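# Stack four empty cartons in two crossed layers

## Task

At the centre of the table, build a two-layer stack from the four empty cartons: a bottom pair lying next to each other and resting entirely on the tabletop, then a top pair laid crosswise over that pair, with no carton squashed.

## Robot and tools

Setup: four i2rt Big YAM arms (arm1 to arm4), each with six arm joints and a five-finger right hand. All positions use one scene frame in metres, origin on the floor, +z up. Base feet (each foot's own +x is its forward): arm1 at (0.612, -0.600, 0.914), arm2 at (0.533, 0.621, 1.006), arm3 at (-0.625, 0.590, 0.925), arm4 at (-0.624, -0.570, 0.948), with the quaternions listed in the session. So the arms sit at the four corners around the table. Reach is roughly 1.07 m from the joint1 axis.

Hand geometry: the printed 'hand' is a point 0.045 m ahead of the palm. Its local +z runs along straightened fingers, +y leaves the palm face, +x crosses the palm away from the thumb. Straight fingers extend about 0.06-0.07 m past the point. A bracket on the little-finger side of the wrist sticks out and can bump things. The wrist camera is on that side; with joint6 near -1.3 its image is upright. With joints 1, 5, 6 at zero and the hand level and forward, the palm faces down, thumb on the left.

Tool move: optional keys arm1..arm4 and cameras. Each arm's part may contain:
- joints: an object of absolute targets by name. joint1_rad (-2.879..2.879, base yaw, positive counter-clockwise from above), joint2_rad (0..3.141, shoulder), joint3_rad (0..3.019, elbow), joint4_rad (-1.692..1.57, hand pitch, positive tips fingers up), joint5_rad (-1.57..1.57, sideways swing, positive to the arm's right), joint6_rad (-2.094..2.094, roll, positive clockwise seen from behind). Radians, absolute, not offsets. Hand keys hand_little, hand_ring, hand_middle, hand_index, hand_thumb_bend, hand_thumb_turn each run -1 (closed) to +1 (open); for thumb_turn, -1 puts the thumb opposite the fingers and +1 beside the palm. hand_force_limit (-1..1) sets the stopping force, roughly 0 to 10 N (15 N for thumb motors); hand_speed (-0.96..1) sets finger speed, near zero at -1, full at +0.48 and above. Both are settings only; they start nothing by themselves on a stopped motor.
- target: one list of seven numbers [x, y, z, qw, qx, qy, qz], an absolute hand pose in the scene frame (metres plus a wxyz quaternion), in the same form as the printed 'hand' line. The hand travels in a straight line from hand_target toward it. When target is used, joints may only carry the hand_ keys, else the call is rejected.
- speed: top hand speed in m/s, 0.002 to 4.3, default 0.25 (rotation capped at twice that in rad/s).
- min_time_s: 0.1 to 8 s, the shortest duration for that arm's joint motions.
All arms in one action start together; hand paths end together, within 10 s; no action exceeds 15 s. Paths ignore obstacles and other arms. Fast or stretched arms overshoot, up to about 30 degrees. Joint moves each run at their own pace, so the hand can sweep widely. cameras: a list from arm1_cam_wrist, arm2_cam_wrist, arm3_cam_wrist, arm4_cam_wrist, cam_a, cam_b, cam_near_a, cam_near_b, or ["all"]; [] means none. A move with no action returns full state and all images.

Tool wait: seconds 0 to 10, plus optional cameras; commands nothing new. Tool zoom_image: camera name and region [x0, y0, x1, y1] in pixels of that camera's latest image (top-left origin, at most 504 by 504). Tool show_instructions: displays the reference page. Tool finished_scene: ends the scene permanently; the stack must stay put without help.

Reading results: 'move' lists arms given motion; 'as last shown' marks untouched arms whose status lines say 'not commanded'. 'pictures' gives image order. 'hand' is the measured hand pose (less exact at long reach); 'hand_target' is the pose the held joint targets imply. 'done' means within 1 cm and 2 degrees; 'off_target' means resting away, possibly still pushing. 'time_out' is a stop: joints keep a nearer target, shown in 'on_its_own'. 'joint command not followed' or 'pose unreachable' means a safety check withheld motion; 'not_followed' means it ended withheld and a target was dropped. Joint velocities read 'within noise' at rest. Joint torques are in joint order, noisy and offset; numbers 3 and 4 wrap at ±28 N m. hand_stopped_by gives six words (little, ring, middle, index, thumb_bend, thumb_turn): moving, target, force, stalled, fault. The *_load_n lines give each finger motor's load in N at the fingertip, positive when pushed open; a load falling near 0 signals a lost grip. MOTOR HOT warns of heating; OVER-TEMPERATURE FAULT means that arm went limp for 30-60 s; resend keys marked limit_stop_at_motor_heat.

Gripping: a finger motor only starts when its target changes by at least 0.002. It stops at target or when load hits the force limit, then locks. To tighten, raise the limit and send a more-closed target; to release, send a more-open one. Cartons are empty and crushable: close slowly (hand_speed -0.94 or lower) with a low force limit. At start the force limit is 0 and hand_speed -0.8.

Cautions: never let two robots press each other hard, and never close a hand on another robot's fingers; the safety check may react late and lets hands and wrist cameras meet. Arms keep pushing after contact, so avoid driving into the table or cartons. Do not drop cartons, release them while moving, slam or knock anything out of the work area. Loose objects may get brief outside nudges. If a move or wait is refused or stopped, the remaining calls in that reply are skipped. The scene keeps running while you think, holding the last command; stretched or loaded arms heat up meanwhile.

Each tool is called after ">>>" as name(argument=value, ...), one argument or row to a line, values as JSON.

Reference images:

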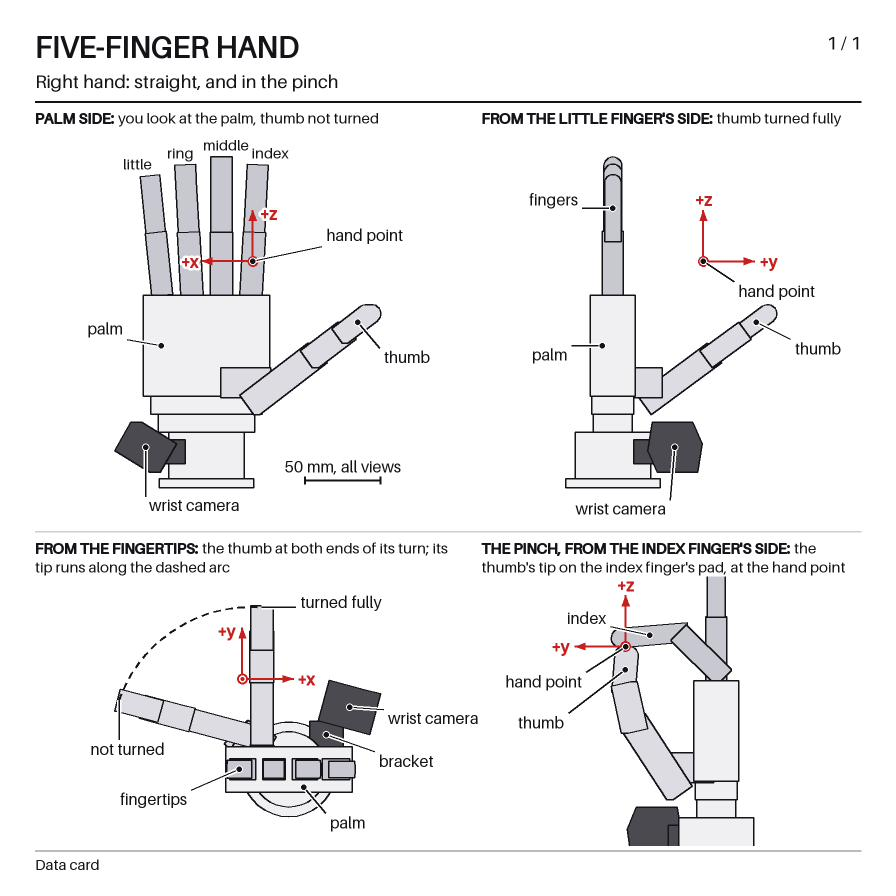

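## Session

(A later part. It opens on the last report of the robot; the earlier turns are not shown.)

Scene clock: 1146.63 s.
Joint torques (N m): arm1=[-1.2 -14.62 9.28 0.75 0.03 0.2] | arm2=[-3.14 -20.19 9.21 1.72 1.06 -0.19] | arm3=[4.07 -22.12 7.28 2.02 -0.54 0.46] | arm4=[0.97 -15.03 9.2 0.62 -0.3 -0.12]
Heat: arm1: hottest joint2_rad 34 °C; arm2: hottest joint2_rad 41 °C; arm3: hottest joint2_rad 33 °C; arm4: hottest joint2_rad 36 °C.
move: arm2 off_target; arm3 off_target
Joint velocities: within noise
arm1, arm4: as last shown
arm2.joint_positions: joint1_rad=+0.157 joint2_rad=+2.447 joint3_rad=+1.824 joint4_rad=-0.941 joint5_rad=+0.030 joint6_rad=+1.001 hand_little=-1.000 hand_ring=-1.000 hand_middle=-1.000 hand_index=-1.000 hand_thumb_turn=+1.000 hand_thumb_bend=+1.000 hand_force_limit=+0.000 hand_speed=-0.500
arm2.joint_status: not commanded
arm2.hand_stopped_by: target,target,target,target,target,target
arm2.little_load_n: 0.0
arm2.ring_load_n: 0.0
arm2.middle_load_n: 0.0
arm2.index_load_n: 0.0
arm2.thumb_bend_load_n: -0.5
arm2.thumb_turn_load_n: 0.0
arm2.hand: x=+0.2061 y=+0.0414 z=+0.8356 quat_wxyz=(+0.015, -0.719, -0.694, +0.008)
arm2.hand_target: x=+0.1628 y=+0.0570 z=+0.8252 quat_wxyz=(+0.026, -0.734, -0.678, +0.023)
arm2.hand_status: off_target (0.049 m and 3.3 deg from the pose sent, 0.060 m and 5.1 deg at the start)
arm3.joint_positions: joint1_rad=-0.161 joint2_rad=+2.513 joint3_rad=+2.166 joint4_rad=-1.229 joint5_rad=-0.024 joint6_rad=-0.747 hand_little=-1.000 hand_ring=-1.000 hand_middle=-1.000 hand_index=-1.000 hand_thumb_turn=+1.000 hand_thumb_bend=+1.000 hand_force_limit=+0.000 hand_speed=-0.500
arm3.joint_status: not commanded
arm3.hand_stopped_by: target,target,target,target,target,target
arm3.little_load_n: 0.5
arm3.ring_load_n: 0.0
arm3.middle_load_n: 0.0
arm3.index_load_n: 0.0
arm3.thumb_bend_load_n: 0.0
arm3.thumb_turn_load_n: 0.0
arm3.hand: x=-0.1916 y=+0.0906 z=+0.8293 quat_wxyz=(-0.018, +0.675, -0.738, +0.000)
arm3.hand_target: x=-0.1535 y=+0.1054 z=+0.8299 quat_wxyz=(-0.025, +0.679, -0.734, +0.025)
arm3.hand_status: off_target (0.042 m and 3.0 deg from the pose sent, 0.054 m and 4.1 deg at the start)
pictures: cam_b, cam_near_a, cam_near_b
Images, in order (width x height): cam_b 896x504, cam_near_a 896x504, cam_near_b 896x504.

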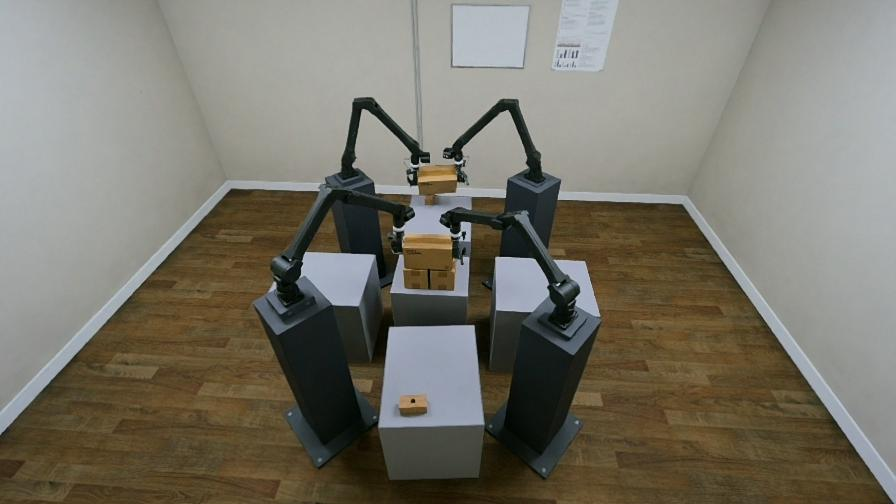

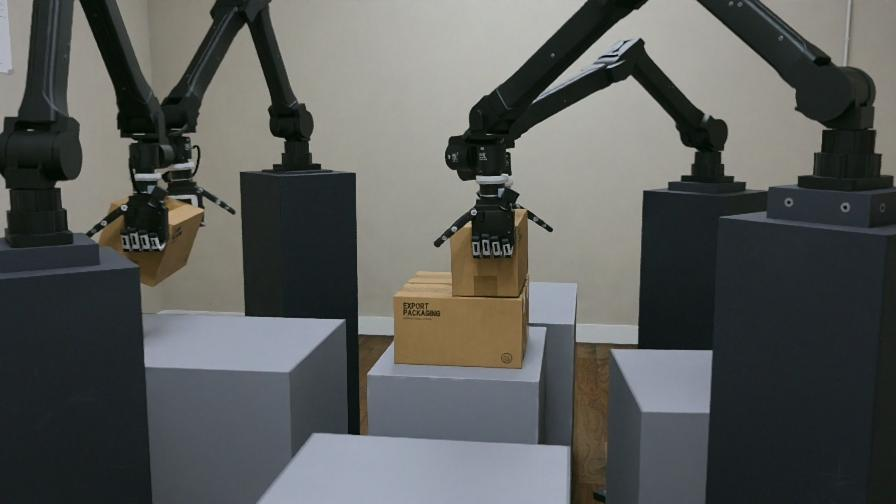

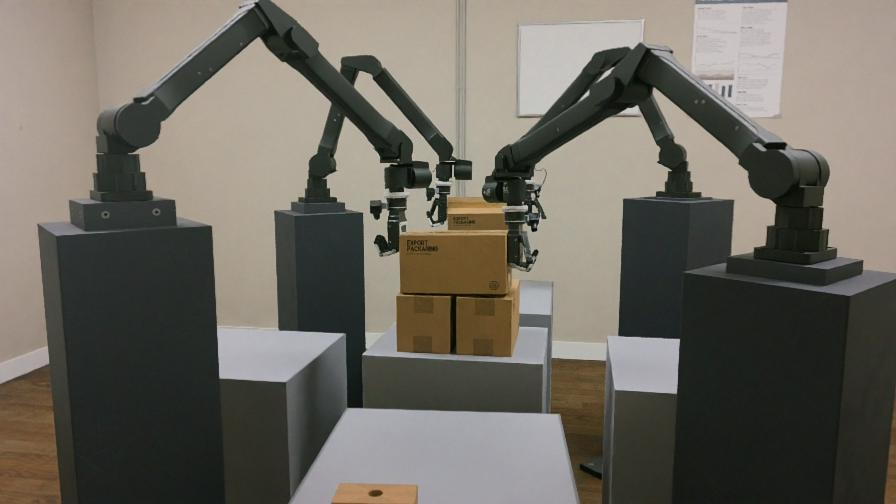

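>>> move(
  arm2={"target": [0.236, 0.046, 0.838, -0.0056, 0.7339, 0.6784, -0.0037], "speed": 0.06},
  arm3={"target": [-0.228, 0.094, 0.838, -0.0037, 0.6784, -0.7339, 0.0056], "speed": 0.06},
  arm1={"target": [0.184, -0.672, 0.700, -0.0286, 0.6554, 0.7540, -0.0329], "speed": 0.12},
  arm4={"target": [-0.146, -0.679, 0.708, -0.0329, 0.7540, -0.6554, 0.0286], "speed": 0.12},
  cameras=["cam_near_a", "cam_near_b"],
)

>>> move(
  arm2={"target": [0.27, 0.10, 0.90, 0, 0.7339, 0.6784, 0], "speed": 0.15},
  arm3={"target": [-0.27, 0.14, 0.90, 0, 0.6784, -0.7339, 0], "speed": 0.15},
  arm1={"target": [0.184, -0.672, 0.662, -0.0286, 0.6554, 0.7540, -0.0329], "speed": 0.05},
  arm4={"target": [-0.146, -0.679, 0.668, -0.0329, 0.7540, -0.6554, 0.0286], "speed": 0.05},
  cameras=["cam_near_a", "cam_near_b", "cam_b"],
)

>>> zoom_image(
  camera="cam_near_b",
  region=[350, 180, 560, 380],
)

>>> zoom_image(
  camera="cam_near_a",
  region=[360, 150, 600, 390],
)

>>> zoom_image(
  camera="cam_near_a",
  region=[100, 220, 240, 380],
)

Scene clock: 1160.97 s.
Joint torques (N m): arm1=[-0.97 -14.39 5.91 1.06 0.03 0.23] | arm2=[1.2 -21.89 6.82 0.84 0 0.08] | arm3=[0.56 -24.12 5.81 0.76 0.07 -0.09] | arm4=[0.97 -13.74 8.24 1.29 -0.17 -0.09]
Heat: arm1: hottest joint2_rad 34 °C; arm2: hottest joint2_rad 41 °C; arm3: hottest joint2_rad 33 °C; arm4: hottest joint2_rad 37 °C.
move: arm1 off_target; arm2 done; arm3 off_target; arm4 off_target
Joint velocities: within noise
arm1.joint_positions: joint1_rad=+0.993 joint2_rad=+2.185 joint3_rad=+1.044 joint4_rad=-0.416 joint5_rad=+0.000 joint6_rad=-0.066 hand_little=-1.000 hand_ring=-1.000 hand_middle=-1.000 hand_index=-1.000 hand_thumb_turn=+1.000 hand_thumb_bend=+1.000 hand_force_limit=+0.000 hand_speed=-0.500
arm1.joint_status: not commanded
arm1.hand_stopped_by: target,target,target,target,target,target
arm1.little_load_n: 0.0
arm1.ring_load_n: 0.0
arm1.middle_load_n: 0.0
arm1.index_load_n: 0.0
arm1.thumb_bend_load_n: 0.0
arm1.thumb_turn_load_n: 0.0
arm1.hand: x=+0.2210 y=-0.6692 z=+0.6991 quat_wxyz=(-0.004, +0.643, +0.766, -0.006)
arm1.hand_target: x=+0.1848 y=-0.6717 z=+0.7021 quat_wxyz=(-0.028, +0.655, +0.754, -0.033)
arm1.hand_status: off_target (0.037 m and 4.6 deg from the pose sent, 0.150 m and 6.6 deg at the start)
arm2.joint_positions: joint1_rad=+0.180 joint2_rad=+2.407 joint3_rad=+1.727 joint4_rad=-0.903 joint5_rad=+0.012 joint6_rad=+1.063 hand_little=-1.000 hand_ring=-1.000 hand_middle=-1.000 hand_index=-1.000 hand_thumb_turn=+1.000 hand_thumb_bend=+1.000 hand_force_limit=+0.000 hand_speed=-0.500
arm2.joint_status: not commanded
arm2.hand_stopped_by: target,target,target,target,target,target
arm2.little_load_n: 0.0
arm2.ring_load_n: 0.0
arm2.middle_load_n: 0.0
arm2.index_load_n: 0.0
arm2.thumb_bend_load_n: 0.0
arm2.thumb_turn_load_n: 0.0
arm2.hand: x=+0.2346 y=+0.0506 z=+0.8328 quat_wxyz=(+0.008, -0.733, -0.680, -0.003)
arm2.hand_target: x=+0.2360 y=+0.0459 z=+0.8380 quat_wxyz=(+0.006, -0.734, -0.679, +0.004)
arm2.hand_status: done (0.007 m and 0.8 deg from the pose sent, 0.030 m and 2.7 deg at the start)
arm3.joint_positions: joint1_rad=-0.185 joint2_rad=+2.441 joint3_rad=+1.989 joint4_rad=-1.156 joint5_rad=+0.002 joint6_rad=-0.774 hand_little=-1.000 hand_ring=-1.000 hand_middle=-1.000 hand_index=-1.000 hand_thumb_turn=+1.000 hand_thumb_bend=+1.000 hand_force_limit=+0.000 hand_speed=-0.500
arm3.joint_status: not commanded
arm3.hand_stopped_by: target,target,target,target,target,target
arm3.little_load_n: 0.0
arm3.ring_load_n: 0.0
arm3.middle_load_n: 0.0
arm3.index_load_n: 0.0
arm3.thumb_bend_load_n: 0.0
arm3.thumb_turn_load_n: 0.0
arm3.hand: x=-0.2328 y=+0.1033 z=+0.8190 quat_wxyz=(-0.006, +0.675, -0.737, -0.015)
arm3.hand_target: x=-0.2281 y=+0.0943 z=+0.8380 quat_wxyz=(-0.004, +0.679, -0.734, +0.005)
arm3.hand_status: off_target (0.022 m and 2.5 deg from the pose sent, 0.038 m and 1.9 deg at the start)
arm4.joint_positions: joint1_rad=-1.086 joint2_rad=+2.322 joint3_rad=+1.247 joint4_rad=-0.510 joint5_rad=-0.027 joint6_rad=-0.365 hand_little=-1.000 hand_ring=-1.000 hand_middle=-1.000 hand_index=-1.000 hand_thumb_turn=+1.000 hand_thumb_bend=+1.000 hand_force_limit=+0.000 hand_speed=-0.500
arm4.joint_status: not commanded
arm4.hand_stopped_by: target,target,target,target,target,target
arm4.little_load_n: 0.0
arm4.ring_load_n: 0.0
arm4.middle_load_n: 0.0
arm4.index_load_n: 0.0
arm4.thumb_bend_load_n: 0.0
arm4.thumb_turn_load_n: 0.0
arm4.hand: x=-0.1973 y=-0.6735 z=+0.7020 quat_wxyz=(-0.007, +0.741, -0.671, -0.016)
arm4.hand_target: x=-0.1476 y=-0.6781 z=+0.7114 quat_wxyz=(-0.033, +0.754, -0.655, +0.029)
arm4.hand_status: off_target (0.052 m and 6.4 deg from the pose sent, 0.142 m and 6.7 deg at the start)
Images, in order (width x height): cam_near_a 896x504, cam_near_b 896x504.

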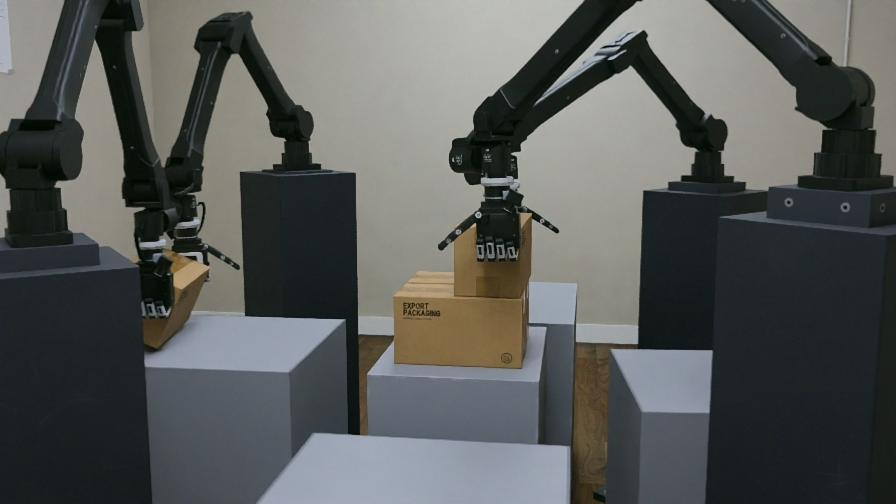

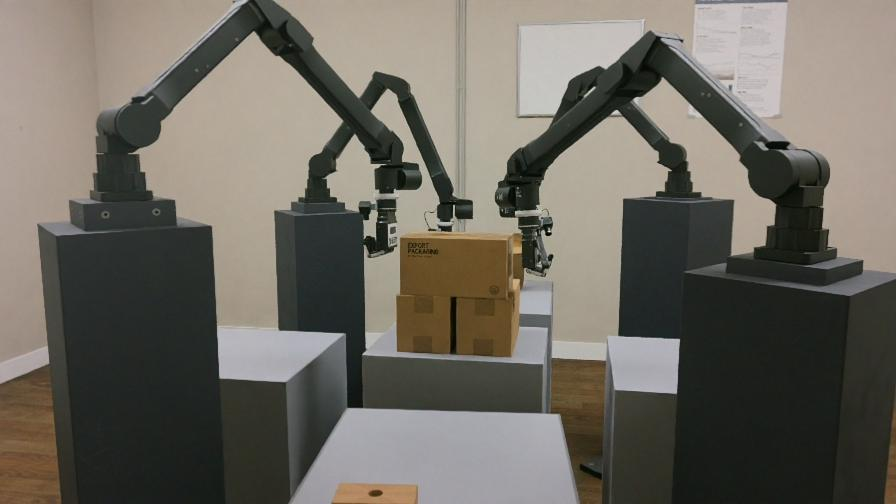

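Scene clock: 1162.40 s.
Joint torques (N m): arm1=[-0.73 -13.27 5.79 1.35 0.05 0.23] | arm2=[0.91 -18.73 6.69 0.81 -0.04 0.01] | arm3=[0.62 -21.19 5.83 0.64 0.11 -0.09] | arm4=[1.14 -13.33 8.14 1.46 -0.18 -0.08]
Heat: arm1: hottest joint2_rad 34 °C; arm2: hottest joint2_rad 41 °C; arm3: hottest joint2_rad 33 °C; arm4: hottest joint2_rad 37 °C.
move: arm1 off_target; arm2 done; arm3 off_target; arm4 off_target
Joint velocities: within noise
arm1.joint_positions: joint1_rad=+0.990 joint2_rad=+2.262 joint3_rad=+1.064 joint4_rad=-0.355 joint5_rad=+0.000 joint6_rad=-0.066 hand_little=-1.000 hand_ring=-1.000 hand_middle=-1.000 hand_index=-1.000 hand_thumb_turn=+1.000 hand_thumb_bend=+1.000 hand_force_limit=+0.000 hand_speed=-0.500
arm1.joint_status: not commanded
arm1.hand_stopped_by: target,target,target,target,target,target
arm1.little_load_n: 0.5
arm1.ring_load_n: 0.0
arm1.middle_load_n: 0.0
arm1.index_load_n: 0.0
arm1.thumb_bend_load_n: 0.0
arm1.thumb_turn_load_n: 0.0
arm1.hand: x=+0.2196 y=-0.6684 z=+0.6686 quat_wxyz=(-0.006, +0.644, +0.765, -0.008)
arm1.hand_target: x=+0.1849 y=-0.6716 z=+0.6644 quat_wxyz=(-0.028, +0.655, +0.754, -0.033)
arm1.hand_status: off_target (0.036 m and 4.3 deg from the pose sent, 0.052 m and 4.6 deg at the start)
arm2.joint_positions: joint1_rad=+0.180 joint2_rad=+2.169 joint3_rad=+1.469 joint4_rad=-0.881 joint5_rad=+0.000 joint6_rad=+1.063 hand_little=-1.000 hand_ring=-1.000 hand_middle=-1.000 hand_index=-1.000 hand_thumb_turn=+1.000 hand_thumb_bend=+1.000 hand_force_limit=+0.000 hand_speed=-0.500
arm2.joint_status: not commanded
arm2.hand_stopped_by: target,target,target,target,target,target
arm2.little_load_n: 0.5
arm2.ring_load_n: 0.0
arm2.middle_load_n: 0.0
arm2.index_load_n: 0.0
arm2.thumb_bend_load_n: -0.5
arm2.thumb_turn_load_n: 0.0
arm2.hand: x=+0.2706 y=+0.1008 z=+0.8988 quat_wxyz=(+0.002, -0.733, -0.680, -0.003)
arm2.hand_target: x=+0.2701 y=+0.1000 z=+0.9000 quat_wxyz=(+0.000, -0.734, -0.679, +0.000)
arm2.hand_status: done (0.002 m and 0.5 deg from the pose sent, 0.091 m and 1.0 deg at the start)
arm3.joint_positions: joint1_rad=-0.185 joint2_rad=+2.200 joint3_rad=+1.735 joint4_rad=-1.141 joint5_rad=+0.009 joint6_rad=-0.774 hand_little=-1.000 hand_ring=-1.000 hand_middle=-1.000 hand_index=-1.000 hand_thumb_turn=+1.000 hand_thumb_bend=+1.000 hand_force_limit=+0.000 hand_speed=-0.500
arm3.joint_status: not commanded
arm3.hand_stopped_by: target,target,target,target,target,target
arm3.little_load_n: 0.0
arm3.ring_load_n: 0.0
arm3.middle_load_n: 0.0
arm3.index_load_n: 0.0
arm3.thumb_bend_load_n: 0.0
arm3.thumb_turn_load_n: 0.0
arm3.hand: x=-0.2719 y=+0.1453 z=+0.8883 quat_wxyz=(-0.002, +0.675, -0.737, -0.014)
arm3.hand_target: x=-0.2700 y=+0.1400 z=+0.9001 quat_wxyz=(+0.000, +0.679, -0.734, +0.000)
arm3.hand_status: off_target (0.013 m and 1.7 deg from the pose sent, 0.096 m and 1.9 deg at the start)
arm4.joint_positions: joint1_rad=-1.086 joint2_rad=+2.402 joint3_rad=+1.274 joint4_rad=-0.457 joint5_rad=-0.027 joint6_rad=-0.365 hand_little=-1.000 hand_ring=-1.000 hand_middle=-1.000 hand_index=-1.000 hand_thumb_turn=+1.000 hand_thumb_bend=+1.000 hand_force_limit=+0.000 hand_speed=-0.500
arm4.joint_status: not commanded
arm4.hand_stopped_by: target,target,target,target,target,target
arm4.little_load_n: 0.0
arm4.ring_load_n: 0.0
arm4.middle_load_n: 0.0
arm4.index_load_n: 0.0
arm4.thumb_bend_load_n: 0.0
arm4.thumb_turn_load_n: 0.0
arm4.hand: x=-0.1980 y=-0.6733 z=+0.6676 quat_wxyz=(-0.007, +0.741, -0.671, -0.016)
arm4.hand_target: x=-0.1477 y=-0.6780 z=+0.6719 quat_wxyz=(-0.033, +0.754, -0.655, +0.029)
arm4.hand_status: off_target (0.052 m and 6.4 deg from the pose sent, 0.062 m and 6.4 deg at the start)
pictures: cam_b, cam_near_a, cam_near_b
Images, in order (width x height): cam_b 896x504, cam_near_a 896x504, cam_near_b 896x504.

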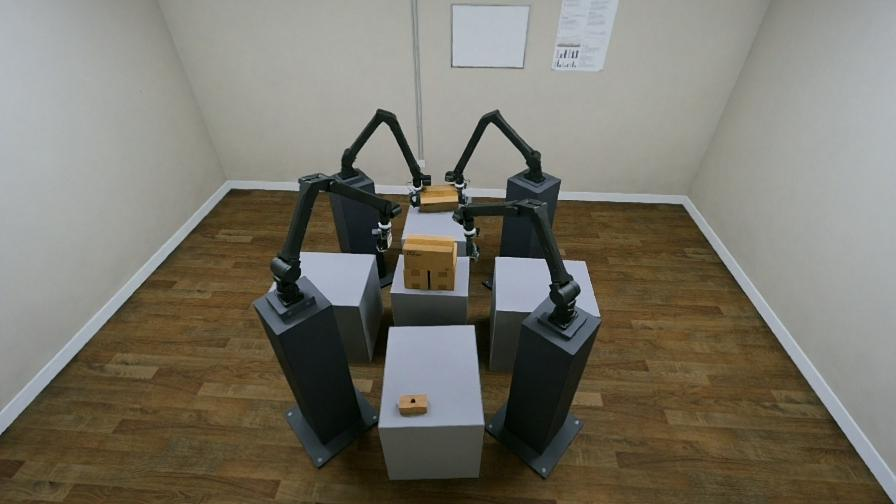

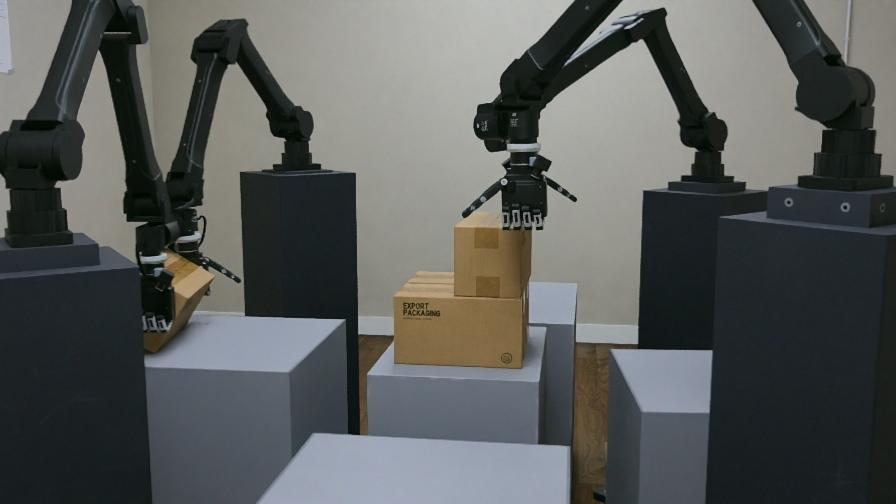

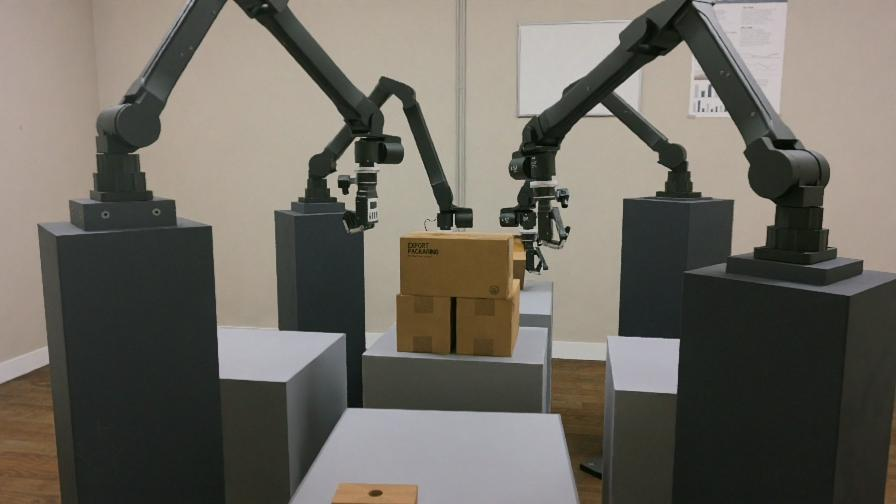

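Scaled by 2.400.

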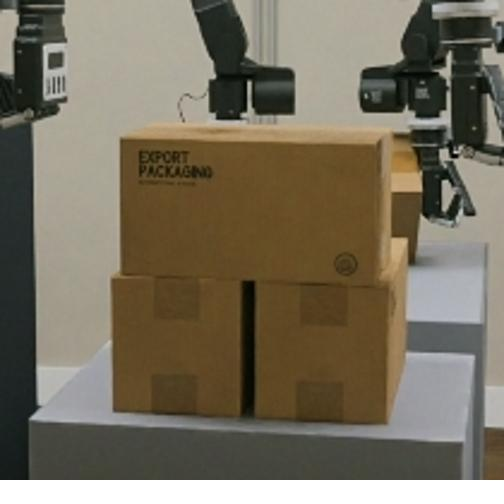

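Scaled by 2.100.

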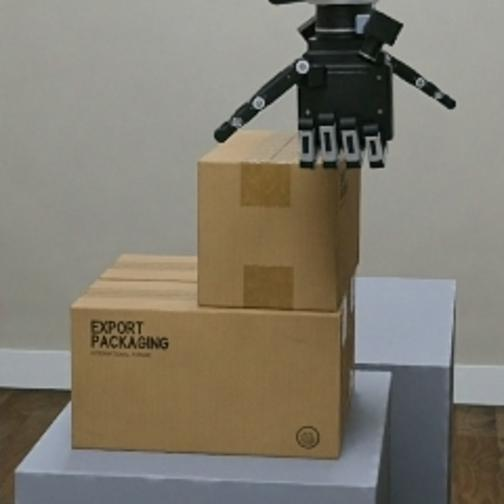

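Scaled by 3.150.

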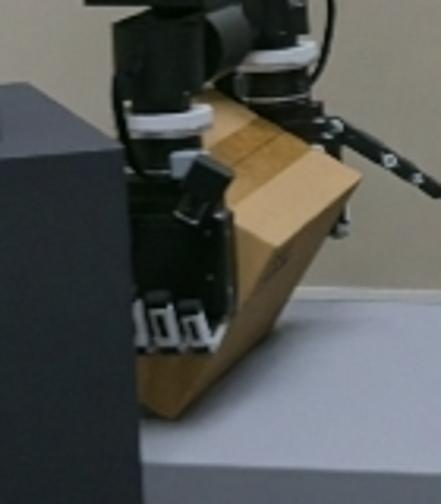

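>>> move(
  arm1={"target": [0.184, -0.622, 0.735, -0.0286, 0.6554, 0.7540, -0.0329], "speed": 0.06},
  arm4={"target": [-0.146, -0.629, 0.741, -0.0329, 0.7540, -0.6554, 0.0286], "speed": 0.06},
  arm2={"target": [0.35, 0.30, 1.0, 0, 0.7071, 0.7071, 0], "speed": 0.25},
  arm3={"target": [-0.35, 0.33, 1.0, 0, 0.7071, -0.7071, 0], "speed": 0.25},
  cameras=["cam_near_a", "cam_near_b", "cam_b"],
)

>>> zoom_image(
  camera="cam_near_a",
  region=[100, 180, 270, 370],
)

>>> zoom_image(
  camera="cam_b",
  region=[395, 155, 480, 235],
)

Scene clock: 1188.37 s.
Joint torques (N m): arm1=[-0.73 -17.44 5.39 0.77 -0.11 0.14] | arm2=[0.32 -9.93 7.02 0.36 -0.02 -0.12] | arm3=[0.62 -12.28 5.91 0.1 0.05 0.14] | arm4=[1.67 -16.79 6.19 0.65 -0.11 0.02]
Heat: arm1: hottest joint2_rad 34 °C; arm2: hottest joint2_rad 39 °C; arm3: hottest joint2_rad 33 °C; arm4: hottest joint2_rad 36 °C.
move: arm1 off_target; arm2 done; arm3 done; arm4 off_target
Joint velocities: within noise
arm1.joint_positions: joint1_rad=+0.885 joint2_rad=+2.139 joint3_rad=+1.033 joint4_rad=-0.475 joint5_rad=-0.004 joint6_rad=-0.160 hand_little=-1.000 hand_ring=-1.000 hand_middle=-1.000 hand_index=-1.000 hand_thumb_turn=+1.000 hand_thumb_bend=+1.000 hand_force_limit=+0.000 hand_speed=-0.500
arm1.joint_status: not commanded
arm1.hand_stopped_by: target,target,target,target,target,target
arm1.little_load_n: 0.0
arm1.ring_load_n: 0.0
arm1.middle_load_n: 0.0
arm1.index_load_n: 0.0
arm1.thumb_bend_load_n: 0.0
arm1.thumb_turn_load_n: 0.0
arm1.hand: x=+0.2253 y=-0.6219 z=+0.7188 quat_wxyz=(+0.006, +0.648, +0.761, +0.000)
arm1.hand_target: x=+0.1853 y=-0.6217 z=+0.7364 quat_wxyz=(-0.028, +0.655, +0.754, -0.033)
arm1.hand_status: off_target (0.044 m and 5.6 deg from the pose sent, 0.089 m and 4.3 deg at the start)
arm2.joint_positions: joint1_rad=+0.073 joint2_rad=+1.568 joint3_rad=+0.862 joint4_rad=-0.860 joint5_rad=+0.000 joint6_rad=+0.883 hand_little=-1.000 hand_ring=-1.000 hand_middle=-1.000 hand_index=-1.000 hand_thumb_turn=+1.000 hand_thumb_bend=+1.000 hand_force_limit=+0.000 hand_speed=-0.500
arm2.joint_status: not commanded
arm2.hand_stopped_by: target,target,target,target,target,target
arm2.little_load_n: 0.0
arm2.ring_load_n: 0.0
arm2.middle_load_n: 0.0
arm2.index_load_n: 0.0
arm2.thumb_bend_load_n: 0.0
arm2.thumb_turn_load_n: 0.0
arm2.hand: x=+0.3506 y=+0.2961 z=+1.0007 quat_wxyz=(+0.000, -0.708, -0.707, +0.004)
arm2.hand_target: x=+0.3501 y=+0.2999 z=+1.0000 quat_wxyz=(+0.000, -0.707, -0.707, +0.000)
arm2.hand_status: done (0.004 m and 0.5 deg from the pose sent, 0.237 m and 4.3 deg at the start)
arm3.joint_positions: joint1_rad=-0.035 joint2_rad=+1.616 joint3_rad=+1.153 joint4_rad=-1.118 joint5_rad=+0.009 joint6_rad=-0.718 hand_little=-1.000 hand_ring=-1.000 hand_middle=-1.000 hand_index=-1.000 hand_thumb_turn=+1.000 hand_thumb_bend=+1.000 hand_force_limit=+0.000 hand_speed=-0.500
arm3.joint_status: not commanded
arm3.hand_stopped_by: target,target,target,target,target,target
arm3.little_load_n: 0.0
arm3.ring_load_n: 0.0
arm3.middle_load_n: 0.0
arm3.index_load_n: 0.0
arm3.thumb_bend_load_n: 0.0
arm3.thumb_turn_load_n: 0.0
arm3.hand: x=-0.3500 y=+0.3279 z=+0.9959 quat_wxyz=(-0.001, +0.710, -0.704, -0.001)
arm3.hand_target: x=-0.3500 y=+0.3299 z=+1.0000 quat_wxyz=(+0.000, +0.707, -0.707, +0.000)
arm3.hand_status: done (0.005 m and 0.5 deg from the pose sent, 0.229 m and 5.3 deg at the start)
arm4.joint_positions: joint1_rad=-1.002 joint2_rad=+2.289 joint3_rad=+1.226 joint4_rad=-0.522 joint5_rad=-0.021 joint6_rad=-0.286 hand_little=-1.000 hand_ring=-1.000 hand_middle=-1.000 hand_index=-1.000 hand_thumb_turn=+1.000 hand_thumb_bend=+1.000 hand_force_limit=+0.000 hand_speed=-0.500
arm4.joint_status: not commanded
arm4.hand_stopped_by: target,target,target,target,target,target
arm4.little_load_n: 0.0
arm4.ring_load_n: 0.0
arm4.middle_load_n: 0.0
arm4.index_load_n: 0.0
arm4.thumb_bend_load_n: -0.5
arm4.thumb_turn_load_n: 0.0
arm4.hand: x=-0.1921 y=-0.6323 z=+0.7145 quat_wxyz=(-0.003, +0.743, -0.669, -0.016)
arm4.hand_target: x=-0.1476 y=-0.6284 z=+0.7423 quat_wxyz=(-0.033, +0.754, -0.655, +0.028)
arm4.hand_status: off_target (0.053 m and 6.4 deg from the pose sent, 0.100 m and 6.4 deg at the start)
pictures: cam_b, cam_near_a, cam_near_b
Images, in order (width x height): cam_b 896x504, cam_near_a 896x504, cam_near_b 896x504.

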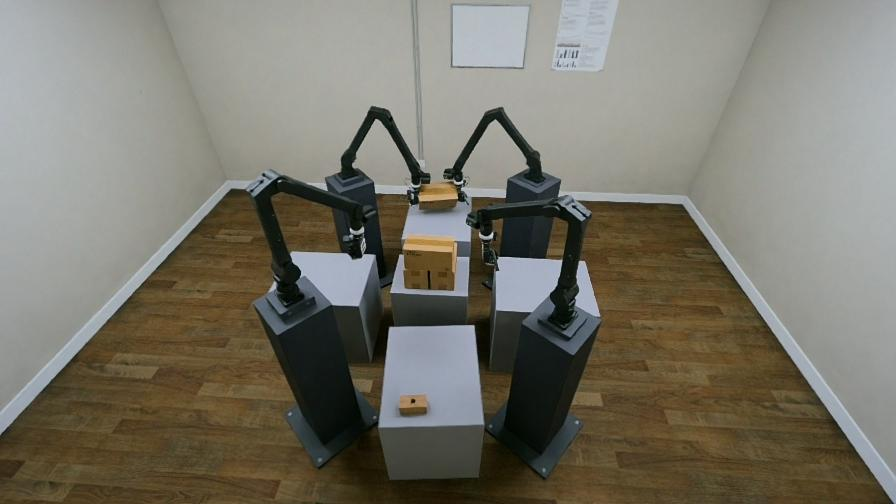

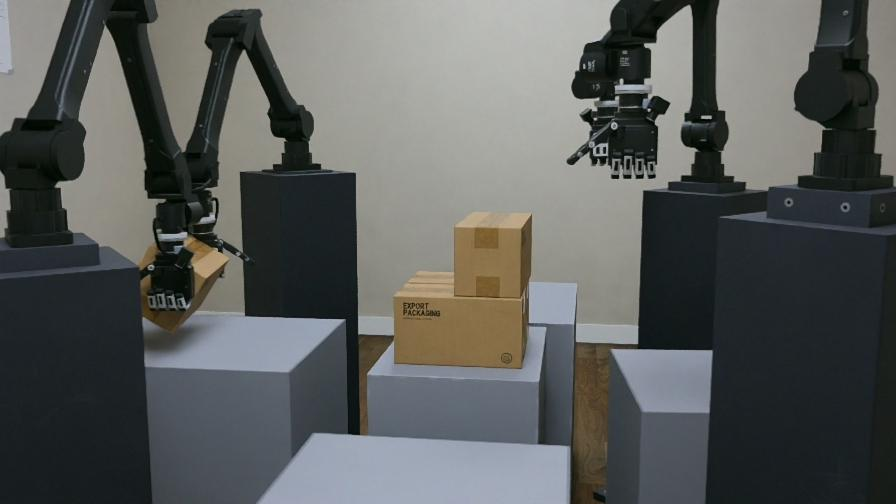

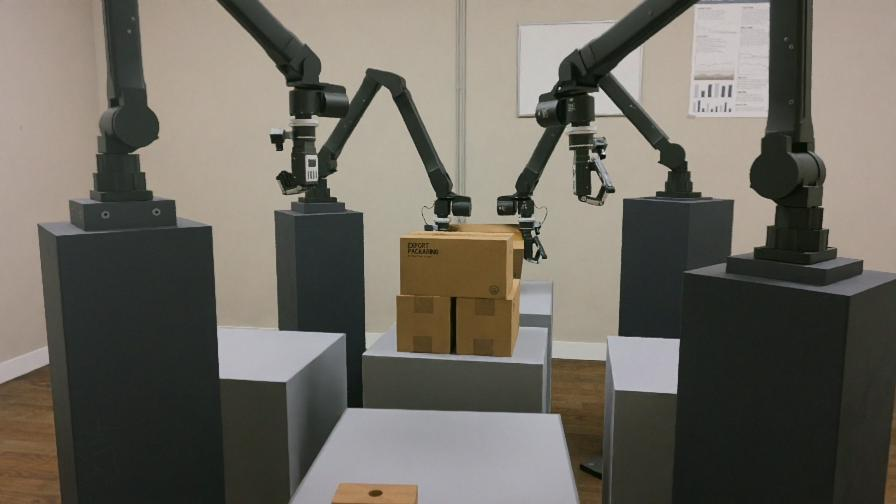

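Scaled by 2.653.

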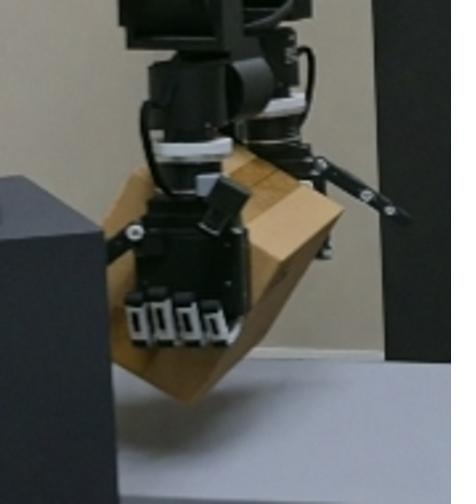

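Scaled by 5.929.

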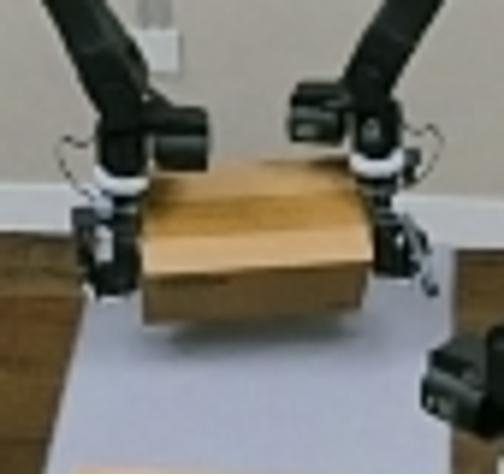

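>>> move(
  arm1={"target": [0.184, -0.622, 0.690, -0.0286, 0.6554, 0.7540, -0.0329], "speed": 0.06},
  arm4={"target": [-0.146, -0.629, 0.696, -0.0329, 0.7540, -0.6554, 0.0286], "speed": 0.06},
)

>>> move(
  arm1={"target": [0.184, -0.663, 0.682, -0.0286, 0.6554, 0.7540, -0.0329], "speed": 0.06},
  arm4={"target": [-0.146, -0.670, 0.688, -0.0329, 0.7540, -0.6554, 0.0286], "speed": 0.06},
)

>>> move(
  arm1={"target": [0.184, -0.700, 0.660, -0.0286, 0.6554, 0.7540, -0.0329], "speed": 0.06},
  arm4={"target": [-0.146, -0.707, 0.666, -0.0329, 0.7540, -0.6554, 0.0286], "speed": 0.06},
  cameras=["cam_near_a", "cam_near_b", "cam_b"],
)

>>> zoom_image(
  camera="cam_near_a",
  region=[100, 180, 270, 370],
)

>>> zoom_image(
  camera="cam_b",
  region=[395, 155, 480, 235],
)

Scene clock: 1201.77 s.
Joint torques (N m): arm1=[-0.79 -14.39 5.86 1.05 -0.06 0.15] | arm2=[0.38 -10.23 7.04 0.36 -0.02 -0.12] | arm3=[0.62 -12.28 5.96 0.1 0.05 0.15] | arm4=[1.26 -13.63 7.65 1.28 -0.09 0]
Heat: arm1: hottest joint2_rad 35 °C; arm2: hottest joint2_rad 38 °C; arm3: hottest joint2_rad 32 °C; arm4: hottest joint2_rad 36 °C.
move: arm1 off_target; arm4 off_target
Joint velocities: within noise
arm1.joint_positions: joint1_rad=+0.885 joint2_rad=+2.207 joint3_rad=+1.040 joint4_rad=-0.393 joint5_rad=-0.006 joint6_rad=-0.162 hand_little=-1.000 hand_ring=-1.000 hand_middle=-1.000 hand_index=-1.000 hand_thumb_turn=+1.000 hand_thumb_bend=+1.000 hand_force_limit=+0.000 hand_speed=-0.500
arm1.joint_status: not commanded
arm1.hand_stopped_by: target,target,target,target,target,target
arm1.little_load_n: 0.0
arm1.ring_load_n: 0.0
arm1.middle_load_n: 0.0
arm1.index_load_n: 0.0
arm1.thumb_bend_load_n: 0.0
arm1.thumb_turn_load_n: 0.5
arm1.hand: x=+0.2222 y=-0.6221 z=+0.6892 quat_wxyz=(-0.001, +0.648, +0.762, -0.007)
arm1.hand_target: x=+0.1851 y=-0.6217 z=+0.6921 quat_wxyz=(-0.028, +0.655, +0.754, -0.033)
arm1.hand_status: off_target (0.038 m and 4.5 deg from the pose sent, 0.050 m and 5.6 deg at the start)
arm2, arm3: as last shown
arm2.hand: x=+0.3506 y=+0.2962 z=+1.0007 quat_wxyz=(+0.000, -0.707, -0.707, +0.004)
arm3.index_load_n: 0.5
arm3.hand: x=-0.3500 y=+0.3279 z=+0.9959 quat_wxyz=(-0.001, +0.710, -0.705, -0.001)
arm4.joint_positions: joint1_rad=-0.995 joint2_rad=+2.337 joint3_rad=+1.225 joint4_rad=-0.467 joint5_rad=-0.021 joint6_rad=-0.284 hand_little=-1.000 hand_ring=-1.000 hand_middle=-1.000 hand_index=-1.000 hand_thumb_turn=+1.000 hand_thumb_bend=+1.000 hand_force_limit=+0.000 hand_speed=-0.500
arm4.joint_status: not commanded
arm4.hand_stopped_by: target,target,target,target,target,target
arm4.little_load_n: 0.5
arm4.ring_load_n: 0.0
arm4.middle_load_n: 0.0
arm4.index_load_n: 0.0
arm4.thumb_bend_load_n: 0.0
arm4.thumb_turn_load_n: 0.0
arm4.hand: x=-0.1957 y=-0.6288 z=+0.6905 quat_wxyz=(-0.005, +0.745, -0.667, -0.013)
arm4.hand_target: x=-0.1476 y=-0.6284 z=+0.6992 quat_wxyz=(-0.033, +0.754, -0.655, +0.029)
arm4.hand_status: off_target (0.050 m and 6.0 deg from the pose sent, 0.050 m and 6.4 deg at the start)
pictures: none

Scene clock: 1203.03 s.
Joint torques (N m): arm1=[0.38 -14.33 5.94 1.07 0.12 0.28] | arm2=[0.32 -10.23 7.05 0.36 -0.02 -0.12] | arm3=[0.73 -12.28 5.96 0.1 0.06 0.15] | arm4=[0.03 -13.63 8.06 1.06 -0.22 -0.11]
Heat: arm1: hottest joint2_rad 35 °C; arm2: hottest joint2_rad 38 °C; arm3: hottest joint2_rad 32 °C; arm4: hottest joint2_rad 36 °C.
move: arm1 off_target; arm4 off_target
Joint velocities: within noise
arm1.joint_positions: joint1_rad=+0.960 joint2_rad=+2.227 joint3_rad=+1.047 joint4_rad=-0.382 joint5_rad=-0.004 joint6_rad=-0.090 hand_little=-1.000 hand_ring=-1.000 hand_middle=-1.000 hand_index=-1.000 hand_thumb_turn=+1.000 hand_thumb_bend=+1.000 hand_force_limit=+0.000 hand_speed=-0.500
arm1.joint_status: not commanded
arm1.hand_stopped_by: target,target,target,target,target,target
arm1.little_load_n: 0.0
arm1.ring_load_n: 0.0
arm1.middle_load_n: 0.0
arm1.index_load_n: 0.0
arm1.thumb_bend_load_n: -0.5
arm1.thumb_turn_load_n: 0.0
arm1.hand: x=+0.2235 y=-0.6554 z=+0.6819 quat_wxyz=(-0.001, +0.646, +0.763, -0.006)
arm1.hand_target: x=+0.1851 y=-0.6628 z=+0.6843 quat_wxyz=(-0.028, +0.655, +0.754, -0.033)
arm1.hand_status: off_target (0.040 m and 4.7 deg from the pose sent, 0.056 m and 4.5 deg at the start)
arm2, arm3: as last shown
arm3.index_load_n: 0.0
arm4.joint_positions: joint1_rad=-1.058 joint2_rad=+2.363 joint3_rad=+1.254 joint4_rad=-0.467 joint5_rad=-0.023 joint6_rad=-0.345 hand_little=-1.000 hand_ring=-1.000 hand_middle=-1.000 hand_index=-1.000 hand_thumb_turn=+1.000 hand_thumb_bend=+1.000 hand_force_limit=+0.000 hand_speed=-0.500
arm4.joint_status: not commanded
arm4.hand_stopped_by: target,target,target,target,target,target
arm4.little_load_n: 0.0
arm4.ring_load_n: 0.0
arm4.middle_load_n: 0.0
arm4.index_load_n: 0.0
arm4.thumb_bend_load_n: -0.5
arm4.thumb_turn_load_n: 0.0
arm4.hand: x=-0.1943 y=-0.6606 z=+0.6825 quat_wxyz=(-0.007, +0.745, -0.667, -0.012)
arm4.hand_target: x=-0.1474 y=-0.6696 z=+0.6912 quat_wxyz=(-0.032, +0.754, -0.655, +0.029)
arm4.hand_status: off_target (0.050 m and 5.8 deg from the pose sent, 0.065 m and 6.0 deg at the start)
pictures: none

Scene clock: 1204.40 s.
Joint torques (N m): arm1=[2.14 -12.92 6.32 1.5 0.07 0.25] | arm2=[0.32 -10.23 7.05 0.36 -0.02 -0.12] | arm3=[0.79 -12.34 5.94 0.1 0.06 0.15] | arm4=[-0.03 -12.86 8.81 1.26 -0.25 -0.07]
Heat: arm1: hottest joint2_rad 35 °C; arm2: hottest joint2_rad 38 °C; arm3: hottest joint2_rad 32 °C; arm4: hottest joint2_rad 36 °C.
move: arm1 off_target; arm4 off_target
Joint velocities: within noise
arm1.joint_positions: joint1_rad=+1.016 joint2_rad=+2.264 joint3_rad=+1.067 joint4_rad=-0.364 joint5_rad=+0.003 joint6_rad=-0.009 hand_little=-1.000 hand_ring=-1.000 hand_middle=-1.000 hand_index=-1.000 hand_thumb_turn=+1.000 hand_thumb_bend=+1.000 hand_force_limit=+0.000 hand_speed=-0.500
arm1.joint_status: not commanded
arm1.hand_stopped_by: target,target,target,target,target,target
arm1.little_load_n: 0.0
arm1.ring_load_n: 0.0
arm1.middle_load_n: 0.0
arm1.index_load_n: 0.0
arm1.thumb_bend_load_n: 0.0
arm1.thumb_turn_load_n: 0.0
arm1.hand: x=+0.2215 y=-0.6815 z=+0.6687 quat_wxyz=(-0.004, +0.656, +0.755, -0.004)
arm1.hand_target: x=+0.1856 y=-0.6999 z=+0.6632 quat_wxyz=(-0.028, +0.655, +0.754, -0.034)
arm1.hand_status: off_target (0.043 m and 4.4 deg from the pose sent, 0.063 m and 4.7 deg at the start)
arm2, arm3: as last shown
arm4.joint_positions: joint1_rad=-1.121 joint2_rad=+2.407 joint3_rad=+1.293 joint4_rad=-0.467 joint5_rad=-0.029 joint6_rad=-0.415 hand_little=-1.000 hand_ring=-1.000 hand_middle=-1.000 hand_index=-1.000 hand_thumb_turn=+1.000 hand_thumb_bend=+1.000 hand_force_limit=+0.000 hand_speed=-0.500
arm4.joint_status: not commanded
arm4.hand_stopped_by: target,target,target,target,target,target
arm4.little_load_n: 0.0
arm4.ring_load_n: 0.0
arm4.middle_load_n: 0.0
arm4.index_load_n: 0.0
arm4.thumb_bend_load_n: 0.0
arm4.thumb_turn_load_n: 0.0
arm4.hand: x=-0.1963 y=-0.6928 z=+0.6681 quat_wxyz=(-0.009, +0.747, -0.665, -0.014)
arm4.hand_target: x=-0.1478 y=-0.7064 z=+0.6701 quat_wxyz=(-0.033, +0.754, -0.655, +0.029)
arm4.hand_status: off_target (0.052 m and 5.8 deg from the pose sent, 0.069 m and 5.8 deg at the start)
pictures: cam_b, cam_near_a, cam_near_b
Images, in order (width x height): cam_b 896x504, cam_near_a 896x504, cam_near_b 896x504.

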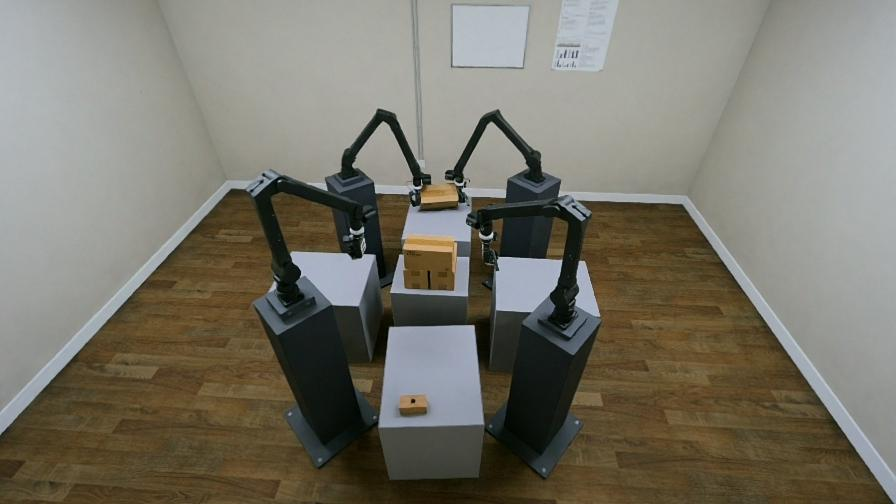

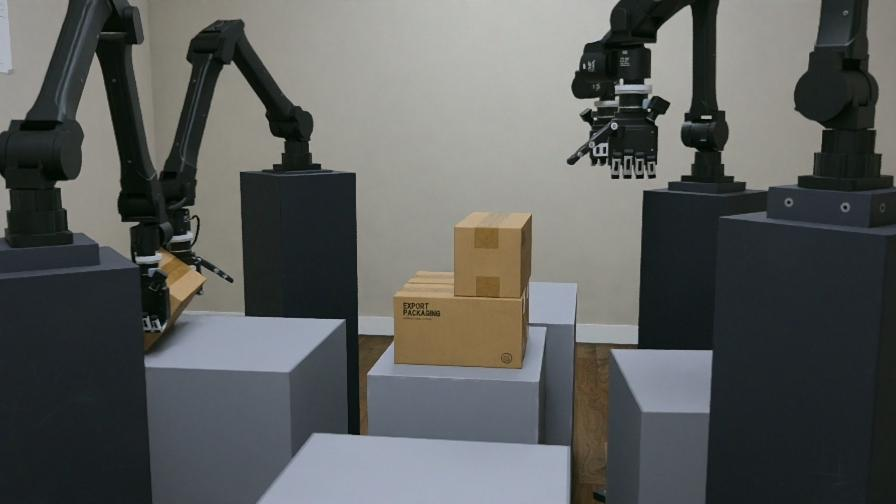

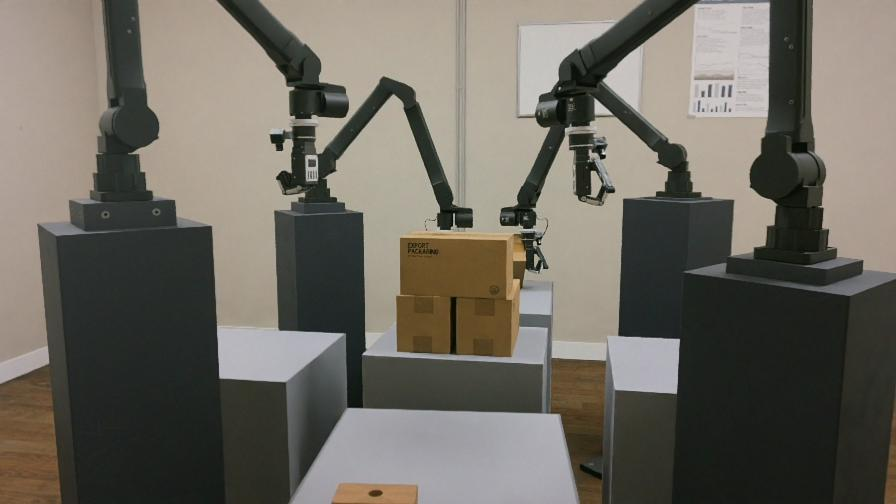

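Scaled by 2.653.

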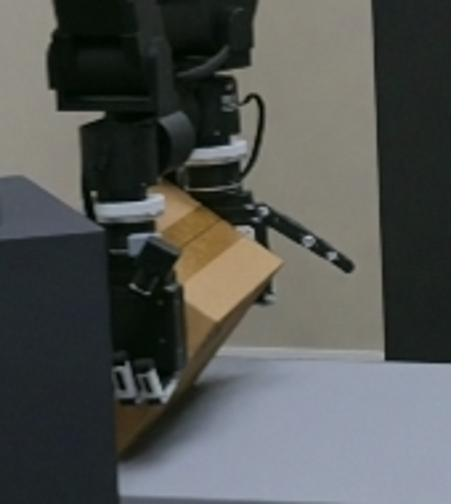

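Scaled by 5.929.

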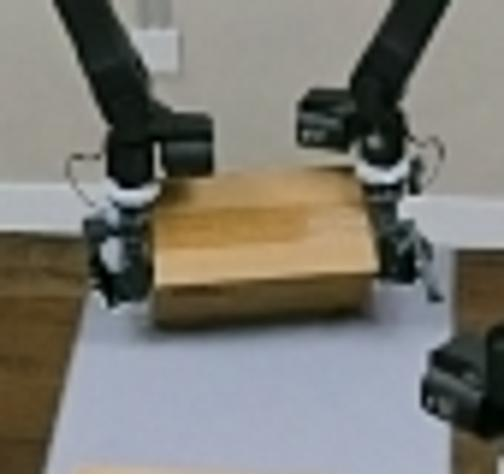

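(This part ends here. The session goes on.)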